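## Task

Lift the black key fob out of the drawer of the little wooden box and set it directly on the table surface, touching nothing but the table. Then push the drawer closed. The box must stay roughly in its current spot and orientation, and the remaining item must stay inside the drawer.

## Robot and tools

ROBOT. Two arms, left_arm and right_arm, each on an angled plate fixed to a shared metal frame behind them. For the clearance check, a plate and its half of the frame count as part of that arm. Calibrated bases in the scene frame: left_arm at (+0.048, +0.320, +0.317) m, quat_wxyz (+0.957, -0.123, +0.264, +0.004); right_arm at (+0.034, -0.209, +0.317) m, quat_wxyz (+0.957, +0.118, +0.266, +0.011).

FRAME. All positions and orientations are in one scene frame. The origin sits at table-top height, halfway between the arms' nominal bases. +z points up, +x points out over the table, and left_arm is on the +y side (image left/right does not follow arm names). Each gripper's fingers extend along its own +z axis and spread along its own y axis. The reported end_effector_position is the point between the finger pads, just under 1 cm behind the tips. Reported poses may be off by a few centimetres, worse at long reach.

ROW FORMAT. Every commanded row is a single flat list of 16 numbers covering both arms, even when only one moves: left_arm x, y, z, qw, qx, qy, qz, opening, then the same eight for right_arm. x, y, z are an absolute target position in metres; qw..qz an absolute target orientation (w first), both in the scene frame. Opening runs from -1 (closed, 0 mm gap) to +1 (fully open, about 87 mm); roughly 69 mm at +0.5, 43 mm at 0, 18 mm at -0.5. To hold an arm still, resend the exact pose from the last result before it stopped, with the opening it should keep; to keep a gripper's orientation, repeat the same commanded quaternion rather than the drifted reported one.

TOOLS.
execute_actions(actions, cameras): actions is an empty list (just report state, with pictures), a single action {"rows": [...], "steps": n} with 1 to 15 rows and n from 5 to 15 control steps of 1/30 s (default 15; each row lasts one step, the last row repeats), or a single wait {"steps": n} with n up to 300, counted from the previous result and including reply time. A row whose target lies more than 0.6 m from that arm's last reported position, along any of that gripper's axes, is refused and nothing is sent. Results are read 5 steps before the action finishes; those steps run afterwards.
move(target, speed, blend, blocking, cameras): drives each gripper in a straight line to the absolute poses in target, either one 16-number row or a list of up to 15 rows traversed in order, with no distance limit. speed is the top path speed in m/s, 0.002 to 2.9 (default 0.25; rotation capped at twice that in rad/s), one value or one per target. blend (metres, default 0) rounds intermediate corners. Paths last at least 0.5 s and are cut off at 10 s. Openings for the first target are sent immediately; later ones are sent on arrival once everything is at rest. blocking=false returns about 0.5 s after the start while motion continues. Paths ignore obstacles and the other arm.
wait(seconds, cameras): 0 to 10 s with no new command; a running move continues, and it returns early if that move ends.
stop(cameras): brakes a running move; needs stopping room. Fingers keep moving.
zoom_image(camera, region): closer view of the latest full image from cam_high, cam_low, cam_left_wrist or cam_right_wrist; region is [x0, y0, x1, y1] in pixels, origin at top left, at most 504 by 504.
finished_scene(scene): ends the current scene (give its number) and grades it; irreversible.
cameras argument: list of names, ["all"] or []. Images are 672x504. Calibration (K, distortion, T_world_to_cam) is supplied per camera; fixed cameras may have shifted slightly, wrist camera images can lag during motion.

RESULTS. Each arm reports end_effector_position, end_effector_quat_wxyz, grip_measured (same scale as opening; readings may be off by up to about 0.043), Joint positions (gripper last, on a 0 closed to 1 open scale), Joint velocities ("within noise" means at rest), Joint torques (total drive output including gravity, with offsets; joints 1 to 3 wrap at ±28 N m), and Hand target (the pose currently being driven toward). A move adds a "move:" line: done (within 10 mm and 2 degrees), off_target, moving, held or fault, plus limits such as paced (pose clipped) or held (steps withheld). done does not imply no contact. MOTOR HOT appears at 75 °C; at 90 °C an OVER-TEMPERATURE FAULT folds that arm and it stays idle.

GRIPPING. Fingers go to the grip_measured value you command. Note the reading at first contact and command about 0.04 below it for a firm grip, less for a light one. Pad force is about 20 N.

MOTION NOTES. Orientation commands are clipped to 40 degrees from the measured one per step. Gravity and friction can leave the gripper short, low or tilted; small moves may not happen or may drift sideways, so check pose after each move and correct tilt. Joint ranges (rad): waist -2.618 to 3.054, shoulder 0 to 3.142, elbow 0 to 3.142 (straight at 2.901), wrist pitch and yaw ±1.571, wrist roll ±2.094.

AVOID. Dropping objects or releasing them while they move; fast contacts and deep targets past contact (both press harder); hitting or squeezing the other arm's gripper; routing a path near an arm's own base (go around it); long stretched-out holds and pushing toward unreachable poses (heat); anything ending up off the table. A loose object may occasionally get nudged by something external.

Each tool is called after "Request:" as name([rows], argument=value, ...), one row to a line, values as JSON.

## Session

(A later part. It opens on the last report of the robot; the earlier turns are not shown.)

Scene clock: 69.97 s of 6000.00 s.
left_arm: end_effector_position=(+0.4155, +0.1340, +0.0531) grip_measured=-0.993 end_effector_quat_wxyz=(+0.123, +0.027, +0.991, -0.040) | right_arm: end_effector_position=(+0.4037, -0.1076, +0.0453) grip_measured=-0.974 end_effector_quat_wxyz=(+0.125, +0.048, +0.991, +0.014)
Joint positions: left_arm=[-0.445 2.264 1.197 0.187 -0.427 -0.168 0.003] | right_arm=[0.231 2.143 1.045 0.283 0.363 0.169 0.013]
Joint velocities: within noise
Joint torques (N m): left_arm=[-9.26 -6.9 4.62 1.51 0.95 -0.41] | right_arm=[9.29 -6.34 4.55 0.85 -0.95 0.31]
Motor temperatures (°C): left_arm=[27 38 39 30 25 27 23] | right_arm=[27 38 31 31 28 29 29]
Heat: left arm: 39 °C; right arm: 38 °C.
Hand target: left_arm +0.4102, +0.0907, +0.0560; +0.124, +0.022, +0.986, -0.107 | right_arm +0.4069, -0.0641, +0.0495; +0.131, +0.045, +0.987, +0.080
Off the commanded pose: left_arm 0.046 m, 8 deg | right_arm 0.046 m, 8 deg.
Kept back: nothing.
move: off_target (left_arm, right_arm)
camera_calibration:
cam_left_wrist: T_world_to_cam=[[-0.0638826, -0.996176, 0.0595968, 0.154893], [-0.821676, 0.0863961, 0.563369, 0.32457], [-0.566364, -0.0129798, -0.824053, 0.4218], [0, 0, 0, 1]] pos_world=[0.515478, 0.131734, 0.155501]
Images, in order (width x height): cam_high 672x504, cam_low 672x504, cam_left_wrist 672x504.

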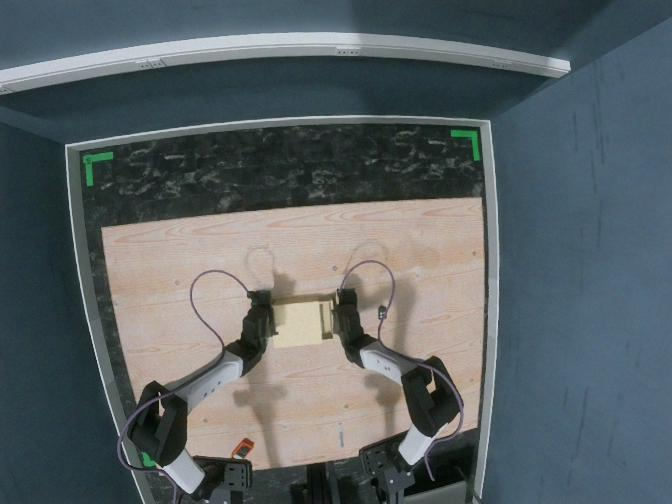

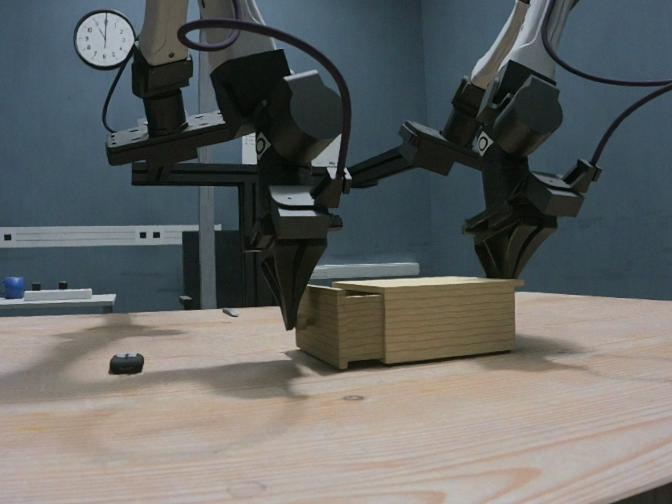

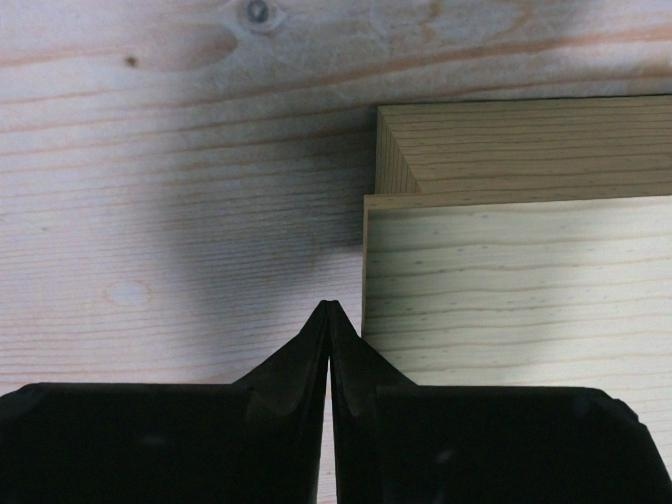

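Request:
zoom_image(camera="cam_low", region=[260, 230, 540, 390])

Request:
zoom_image(camera="cam_high", region=[230, 270, 400, 370])

Scaled by 1.800 from the camera's 672x504 image, which has a finer 960x720 frame.

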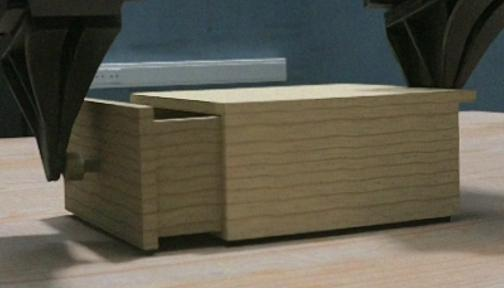

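Scaled by 2.965 from the camera's 672x504 image, which has a finer 960x720 frame.

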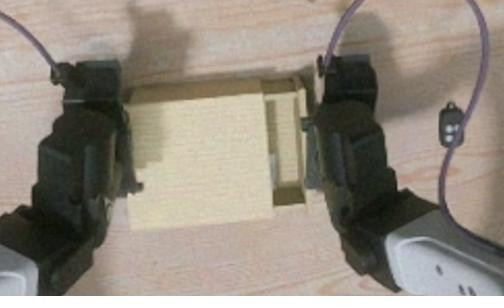

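Request:
wait(seconds=0, cameras=["cam_right_wrist", "cam_low", "cam_high"])

Request:
zoom_image(camera="cam_right_wrist", region=[0, 0, 340, 400])

Scene clock: 72.50 s of 6000.00 s.
left_arm: end_effector_position=(+0.4152, +0.1340, +0.0531) grip_measured=-0.993 end_effector_quat_wxyz=(+0.123, +0.026, +0.991, -0.039) | right_arm: end_effector_position=(+0.4037, -0.1075, +0.0454) grip_measured=-0.974 end_effector_quat_wxyz=(+0.125, +0.049, +0.991, +0.014)
Joint positions: left_arm=[-0.446 2.264 1.197 0.186 -0.428 -0.171 0.003] | right_arm=[0.231 2.143 1.045 0.282 0.364 0.17 0.013]
Joint velocities: within noise
Joint torques (N m): left_arm=[-9.2 -6.94 4.6 1.5 0.95 -0.39] | right_arm=[9.25 -6.3 4.53 0.86 -0.96 0.3]
Motor temperatures (°C): left_arm=[28 39 39 30 25 27 23] | right_arm=[27 38 31 31 28 29 29]
Heat: left arm: 39 °C; right arm: 38 °C.
Hand target: left_arm +0.4099, +0.0907, +0.0559; +0.124, +0.022, +0.986, -0.106 | right_arm +0.4069, -0.0640, +0.0496; +0.131, +0.045, +0.987, +0.081
Off the commanded pose: left_arm 0.046 m, 8 deg | right_arm 0.046 m, 8 deg.
Steps of this call (1-76: nothing new was sent). Readings (end_effector_position of left_arm | right_arm):
1: (+0.4155, +0.1340, +0.0531) | (+0.4037, -0.1074, +0.0454)
2: (+0.4153, +0.1339, +0.0531) | (+0.4037, -0.1074, +0.0454)
4: (+0.4152, +0.1339, +0.0531) | (+0.4037, -0.1075, +0.0454)
8: (+0.4152, +0.1340, +0.0531) | (+0.4037, -0.1075, +0.0454)
76: the state above
camera_calibration:
cam_right_wrist: T_world_to_cam=[[-0.0723927, -0.996737, -0.0356942, -0.0781213], [-0.807871, 0.0376128, 0.588158, 0.323211], [-0.584897, 0.0714147, -0.807958, 0.416921], [0, 0, 0, 1]] pos_world=[0.499313, -0.119798, 0.143967]
Images, in order (width x height): cam_high 672x504, cam_low 672x504, cam_right_wrist 672x504.

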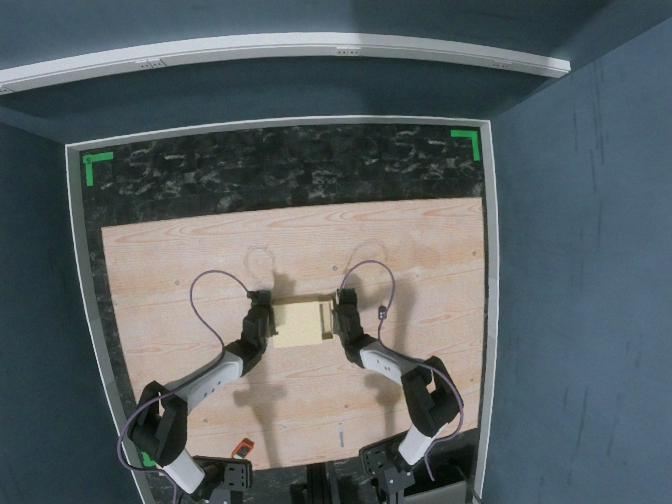

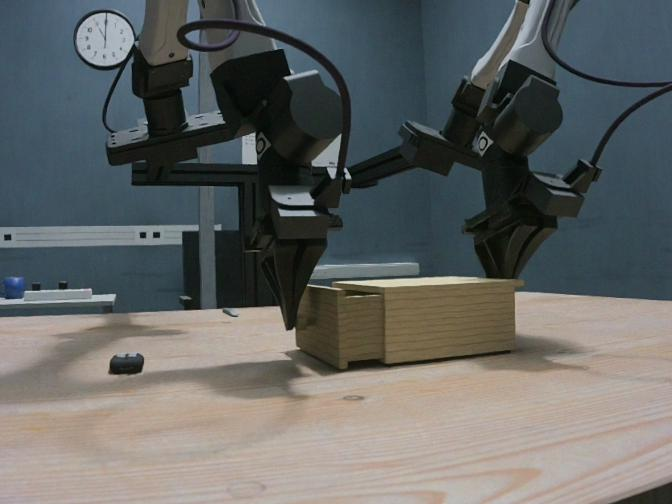

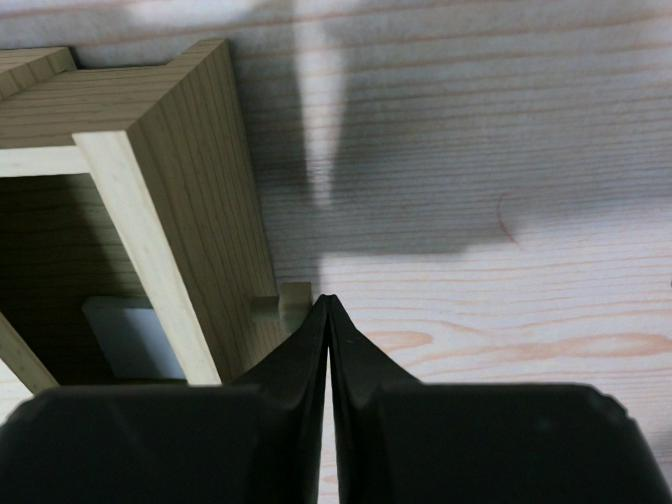

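Scaled by 1.260 from the camera's 672x504 image, which has a finer 960x720 frame.

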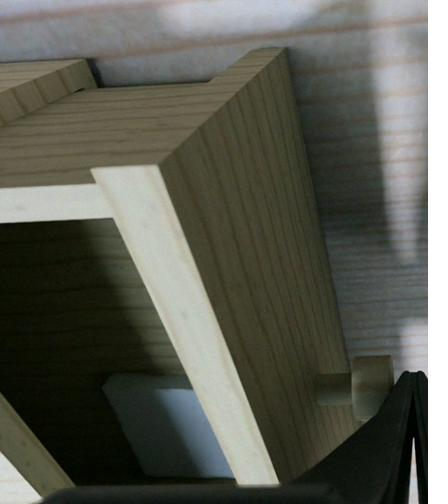

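Request:
move(target=[0.410, 0.055, 0.052, 0.1261, 0.0208, 0.9859, -0.1081, -1, 0.409, -0.045, 0.046, 0.1329, 0.0458, 0.9866, 0.0818, -1], speed=0.06, cameras=["cam_high", "cam_low"])

Scene clock: 74.37 s of 6000.00 s.
left_arm: end_effector_position=(+0.4153, +0.1344, +0.0551) grip_measured=-0.993 end_effector_quat_wxyz=(+0.120, +0.033, +0.992, +0.017) | right_arm: end_effector_position=(+0.4034, -0.0854, +0.0453) grip_measured=-0.974 end_effector_quat_wxyz=(+0.124, +0.045, +0.991, +0.023)
Joint positions: left_arm=[-0.489 2.297 1.261 0.105 -0.563 -0.198 0.003] | right_arm=[0.276 2.172 1.077 0.267 0.376 0.202 0.013]
Joint velocities: within noise
Joint torques (N m): left_arm=[-11.95 -6.8 5.11 1.69 1.66 -0.67] | right_arm=[9.03 -6.35 4.81 0.85 -0.78 0.2]
Motor temperatures (°C): left_arm=[28 40 39 30 25 27 23] | right_arm=[27 38 31 31 28 29 29]
Heat: left arm: 40 °C; right arm: 38 °C.
Hand target: left_arm +0.4051, +0.0622, +0.0631; +0.120, +0.025, +0.987, -0.102 | right_arm +0.4072, -0.0466, +0.0490; +0.131, +0.045, +0.987, +0.081
Off the commanded pose: left_arm 0.080 m, 15 deg | right_arm 0.041 m, 7 deg.
Kept back: nothing.
move: off_target (left_arm, right_arm)
Images, in order (width x height): cam_high 672x504, cam_low 672x504.

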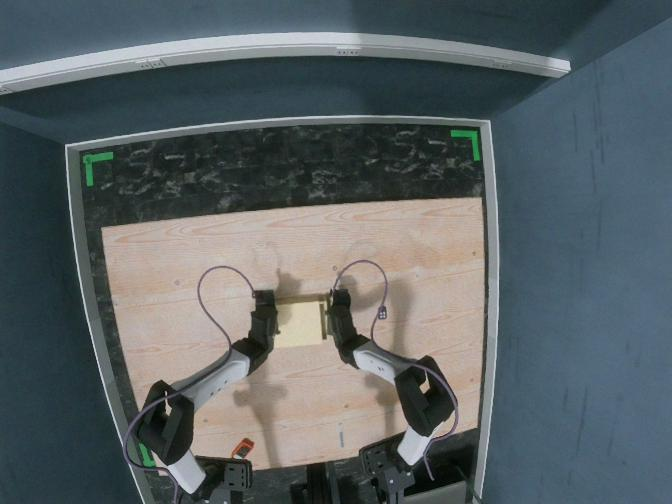

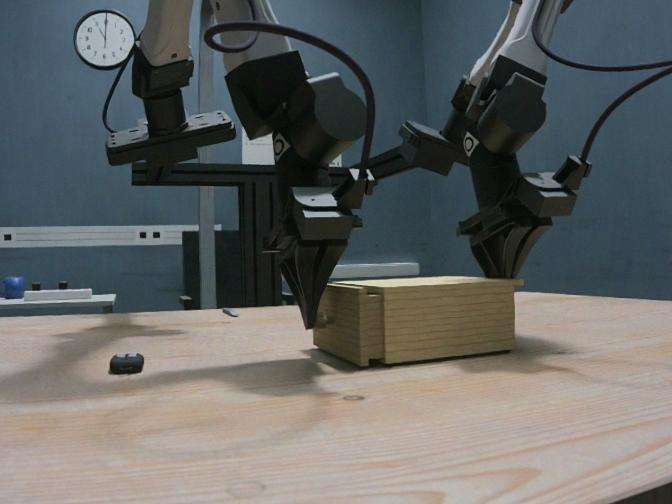

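Request:
move(target=[0.410, 0.060, 0.052, 0.1261, 0.0208, 0.9859, -0.1081, -1, 0.411, -0.026, 0.046, 0.1329, 0.0458, 0.9866, 0.0818, -1], speed=0.06, cameras=["cam_high", "cam_low"])

Request:
zoom_image(camera="cam_low", region=[260, 230, 540, 390])

Scene clock: 75.43 s of 6000.00 s.
left_arm: end_effector_position=(+0.4137, +0.1326, +0.0561) grip_measured=-0.993 end_effector_quat_wxyz=(+0.119, +0.033, +0.992, +0.018) | right_arm: end_effector_position=(+0.4035, -0.0703, +0.0449) grip_measured=-0.974 end_effector_quat_wxyz=(+0.120, +0.042, +0.992, +0.017)
Joint positions: left_arm=[-0.495 2.297 1.261 0.098 -0.566 -0.206 0.003] | right_arm=[0.316 2.201 1.119 0.231 0.412 0.23 0.013]
Joint velocities: within noise
Joint torques (N m): left_arm=[-10.76 -7.24 4.44 1.76 1.7 -0.54] | right_arm=[9.55 -6.27 5.42 0.97 -0.9 0.25]
Motor temperatures (°C): left_arm=[28 40 39 30 26 28 23] | right_arm=[27 38 31 31 28 29 29]
Heat: left arm: 40 °C; right arm: 38 °C.
Hand target: left_arm +0.4059, +0.0662, +0.0624; +0.120, +0.025, +0.987, -0.101 | right_arm +0.4090, -0.0280, +0.0497; +0.131, +0.045, +0.987, +0.081
Off the commanded pose: left_arm 0.073 m, 15 deg | right_arm 0.045 m, 8 deg.
Kept back: nothing.
move: off_target (left_arm, right_arm)
Images, in order (width x height): cam_high 672x504, cam_low 672x504.

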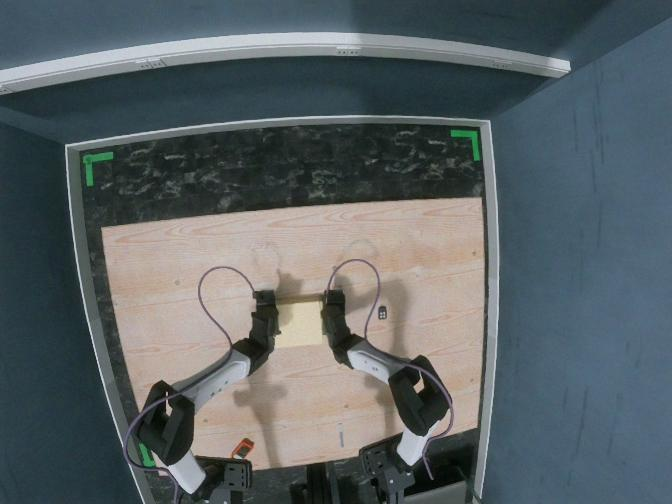

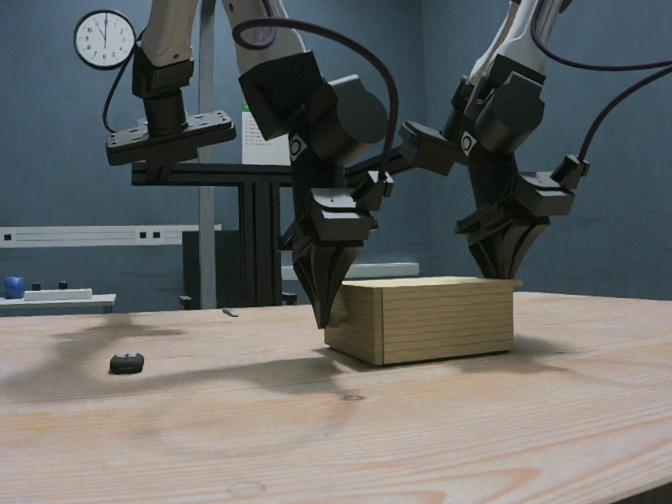

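Scaled by 1.800 from the camera's 672x504 image, which has a finer 960x720 frame.

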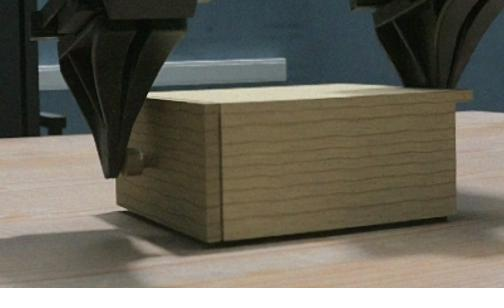

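Request:
move([
  [0.412, 0.108, 0.052, 0.1261, 0.0208, 0.9859, -0.1081, -1, 0.405, -0.115, 0.048, 0.1329, 0.0458, 0.9866, 0.0818, -1],
  [0.412, 0.090, 0.052, 0.1261, 0.0208, 0.9859, -0.1081, -1, 0.402, -0.135, 0.052, 0.1329, 0.0458, 0.9866, 0.0818, -1],
], speed=[0.12, 0.06], cameras=["cam_high", "cam_low"])

Request:
zoom_image(camera="cam_low", region=[240, 230, 520, 390])

Scene clock: 77.40 s of 6000.00 s.
left_arm: end_effector_position=(+0.4084, +0.1181, +0.0507) grip_measured=-0.993 end_effector_quat_wxyz=(+0.118, +0.027, +0.991, -0.064) | right_arm: end_effector_position=(+0.3831, -0.1301, +0.0403) grip_measured=-0.974 end_effector_quat_wxyz=(+0.104, +0.041, +0.991, +0.078)
Joint positions: left_arm=[-0.46 2.285 1.2 0.2 -0.387 -0.188 0.003] | right_arm=[0.112 2.102 0.952 0.326 0.151 0.091 0.013]
Joint velocities: within noise
Joint torques (N m): left_arm=[-7.51 -8.09 4.55 1.45 0.64 -0.14] | right_arm=[2.65 -11.34 1.32 0.8 -0.19 -0.25]
Motor temperatures (°C): left_arm=[29 41 39 31 26 28 23] | right_arm=[27 38 31 31 28 29 29]
Heat: left arm: 41 °C; right arm: 38 °C.
Hand target: left_arm +0.4113, +0.0910, +0.0538; +0.125, +0.022, +0.986, -0.108 | right_arm +0.4019, -0.1350, +0.0518; +0.133, +0.046, +0.987, +0.081
Off the commanded pose: left_arm 0.028 m, 5 deg | right_arm 0.023 m, 3 deg.
Kept back: nothing.
move: off_target (left_arm, right_arm)
Images, in order (width x height): cam_high 672x504, cam_low 672x504.

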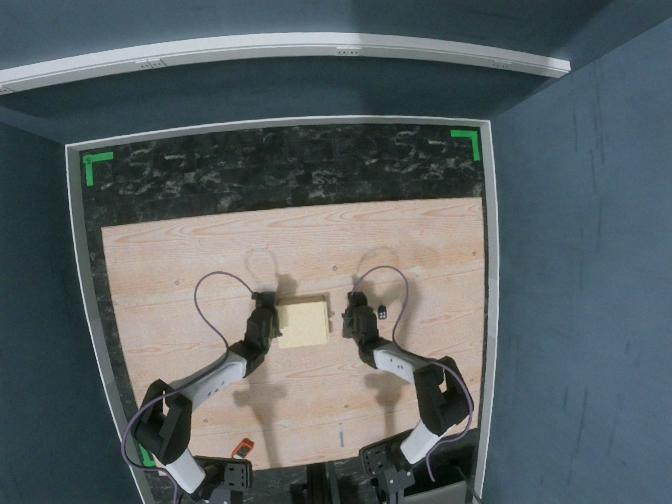

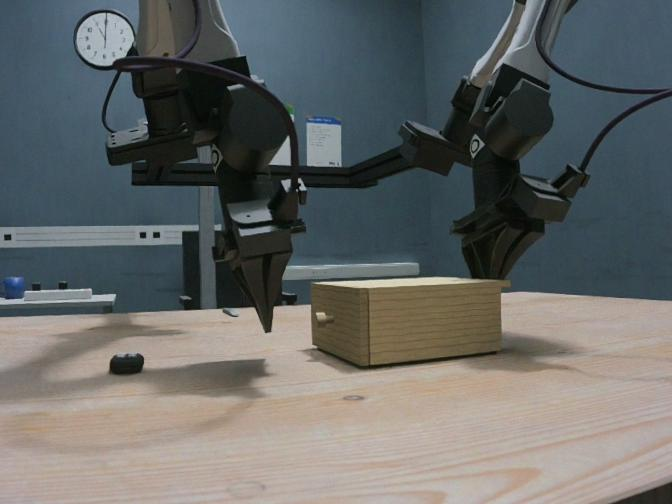

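Scaled by 1.800 from the camera's 672x504 image, which has a finer 960x720 frame.

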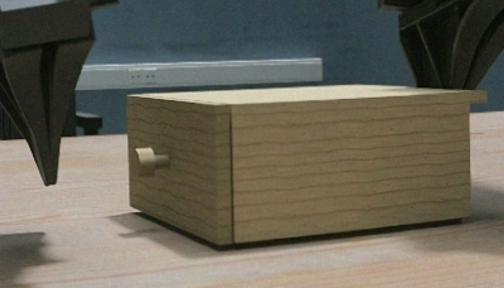

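Request:
zoom_image(camera="cam_high", region=[250, 270, 370, 370])

Scaled by 4.200 from the camera's 672x504 image, which has a finer 960x720 frame.

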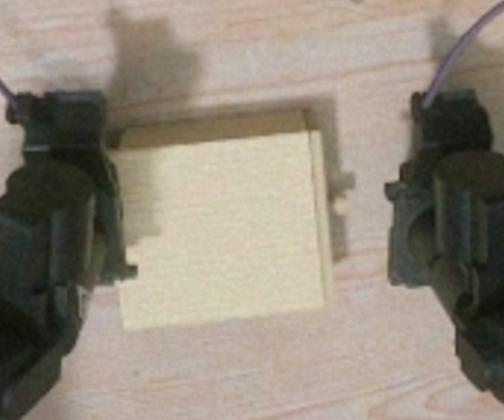

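Request:
move([
  [0.425, 0.142, 0.055, 0.1261, 0.0208, 0.9859, -0.1081, -1, 0.395, -0.150, 0.090, 0.1322, 0.0489, 0.9893, 0.0375, -1],
  [0.466, 0.135, 0.055, 0.1261, 0.0208, 0.9859, -0.1081, -1, 0.370, -0.170, 0.150, 0.1322, 0.0489, 0.9893, 0.0375, -1],
  [0.466, 0.087, 0.055, 0.1261, 0.0208, 0.9859, -0.1081, -1, 0.350, -0.190, 0.200, 0.1322, 0.0489, 0.9893, 0.0375, -1],
], speed=[0.12, 0.15, 0.08], cameras=["cam_high", "cam_low"])

Request:
zoom_image(camera="cam_high", region=[250, 270, 370, 370])

Request:
zoom_image(camera="cam_low", region=[240, 230, 520, 390])

Scene clock: 81.33 s of 6000.00 s.
left_arm: end_effector_position=(+0.4720, +0.1033, +0.0568) grip_measured=-0.993 end_effector_quat_wxyz=(+0.132, +0.019, +0.987, -0.093) | right_arm: end_effector_position=(+0.3477, -0.1891, +0.1933) grip_measured=-0.974 end_effector_quat_wxyz=(+0.122, +0.046, +0.991, +0.038)
Joint positions: left_arm=[-0.431 2.334 1.456 0.044 -0.32 -0.171 0.003] | right_arm=[0.129 1.357 0.648 -0.086 0.244 0.094 0.013]
Joint velocities: within noise
Joint torques (N m): left_arm=[-7.66 -9.06 5.09 1.12 0.24 -0.04] | right_arm=[2.47 -7.87 3.93 0.55 0.02 -0.12]
Motor temperatures (°C): left_arm=[29 42 39 31 26 27 23] | right_arm=[27 39 31 31 28 29 29]
Heat: left arm: 42 °C; right arm: 39 °C.
Hand target: left_arm +0.4656, +0.0874, +0.0554; +0.126, +0.021, +0.986, -0.108 | right_arm +0.3501, -0.1900, +0.1998; +0.132, +0.049, +0.989, +0.038
Off the commanded pose: left_arm 0.017 m, 2 deg | right_arm 0.007 m, 1 deg.
Kept back: nothing.
move: off_target (left_arm)
Images, in order (width x height): cam_high 672x504, cam_low 672x504.

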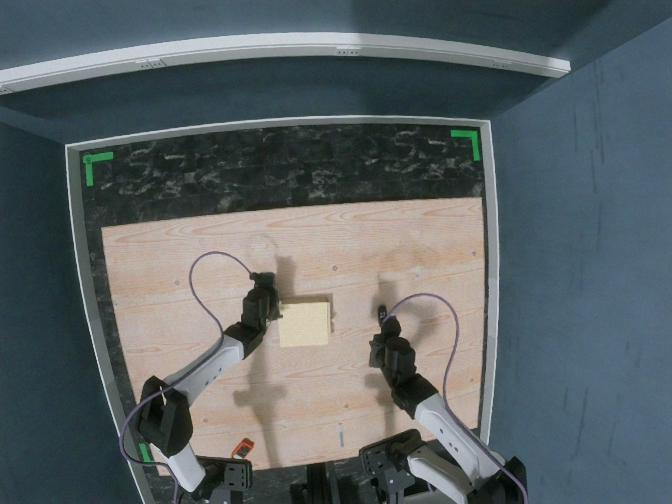

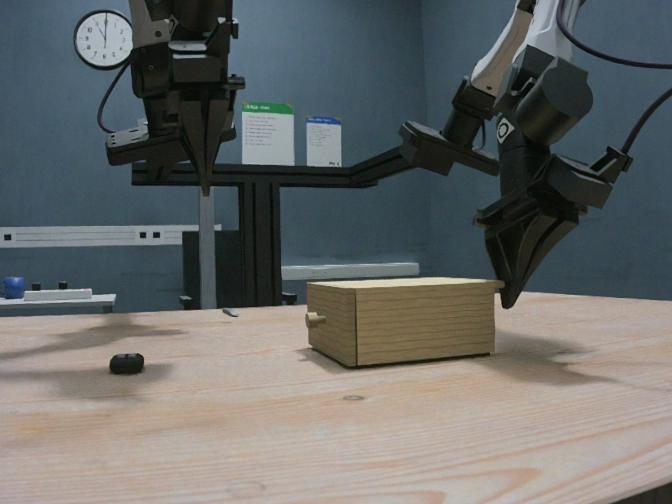

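Scaled by 4.200 from the camera's 672x504 image, which has a finer 960x720 frame.

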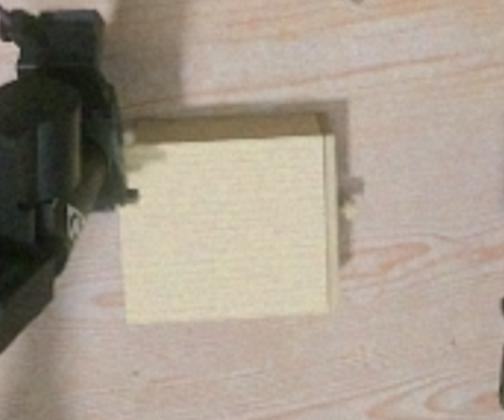

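Scaled by 1.800 from the camera's 672x504 image, which has a finer 960x720 frame.

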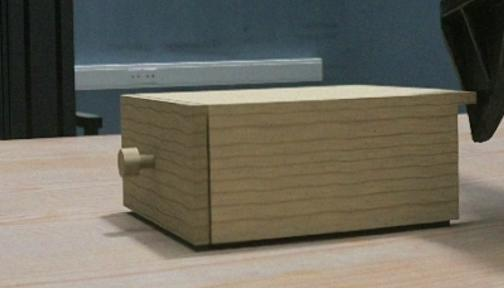

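Request:
move(target=[0.468, 0.150, 0.070, 0.1261, 0.0208, 0.9859, -0.1081, -1, 0.350, -0.190, 0.200, 0.1322, 0.0489, 0.9893, 0.0375, -1], speed=0.2, cameras=["cam_high", "cam_low"])

Request:
zoom_image(camera="cam_low", region=[90, 230, 520, 400])

Scene clock: 82.60 s of 6000.00 s.
left_arm: end_effector_position=(+0.4598, +0.1491, +0.0619) grip_measured=-0.993 end_effector_quat_wxyz=(+0.114, +0.021, +0.988, -0.100) | right_arm: end_effector_position=(+0.3472, -0.1891, +0.1933) grip_measured=-0.974 end_effector_quat_wxyz=(+0.121, +0.045, +0.991, +0.038)
Joint positions: left_arm=[-0.344 2.226 1.321 0.056 -0.243 -0.113 0.003] | right_arm=[0.129 1.357 0.648 -0.088 0.244 0.094 0.013]
Joint velocities: within noise
Joint torques (N m): left_arm=[-4.59 -12.45 2.85 1.17 0.2 0.25] | right_arm=[2.36 -7.94 4.07 0.56 0.03 -0.11]
Motor temperatures (°C): left_arm=[29 43 39 31 26 27 23] | right_arm=[27 39 31 31 28 29 29]
Heat: left arm: 43 °C; right arm: 39 °C.
Hand target: left_arm +0.4679, +0.1500, +0.0699; +0.126, +0.021, +0.986, -0.108 | right_arm +0.3501, -0.1900, +0.1998; +0.132, +0.049, +0.989, +0.038
Off the commanded pose: left_arm 0.012 m, 2 deg | right_arm 0.007 m, 1 deg.
Kept back: nothing.
move: off_target (left_arm)
Images, in order (width x height): cam_high 672x504, cam_low 672x504.

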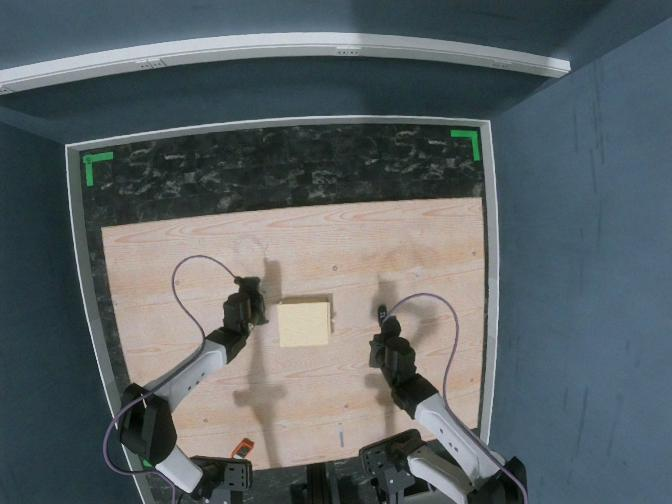

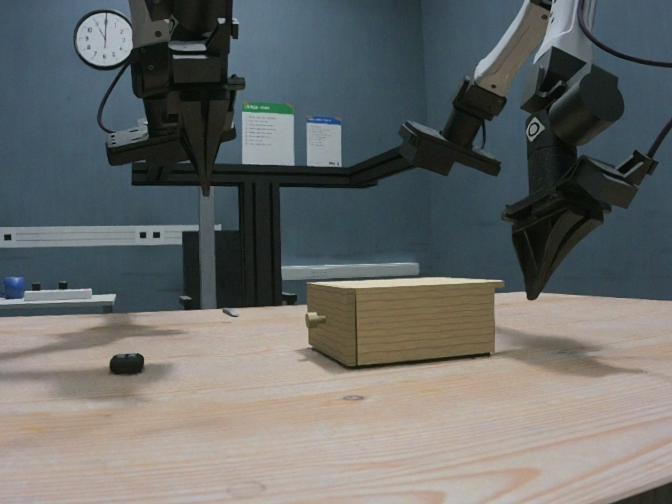

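Scaled by 1.172 from the camera's 672x504 image, which has a finer 960x720 frame.

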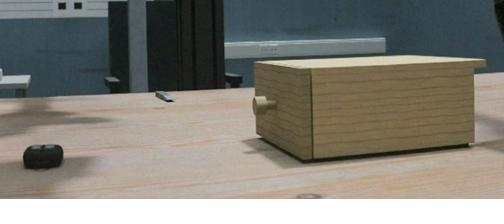

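Request:
finished_scene(scene=1)

The scene is finished: the task was done.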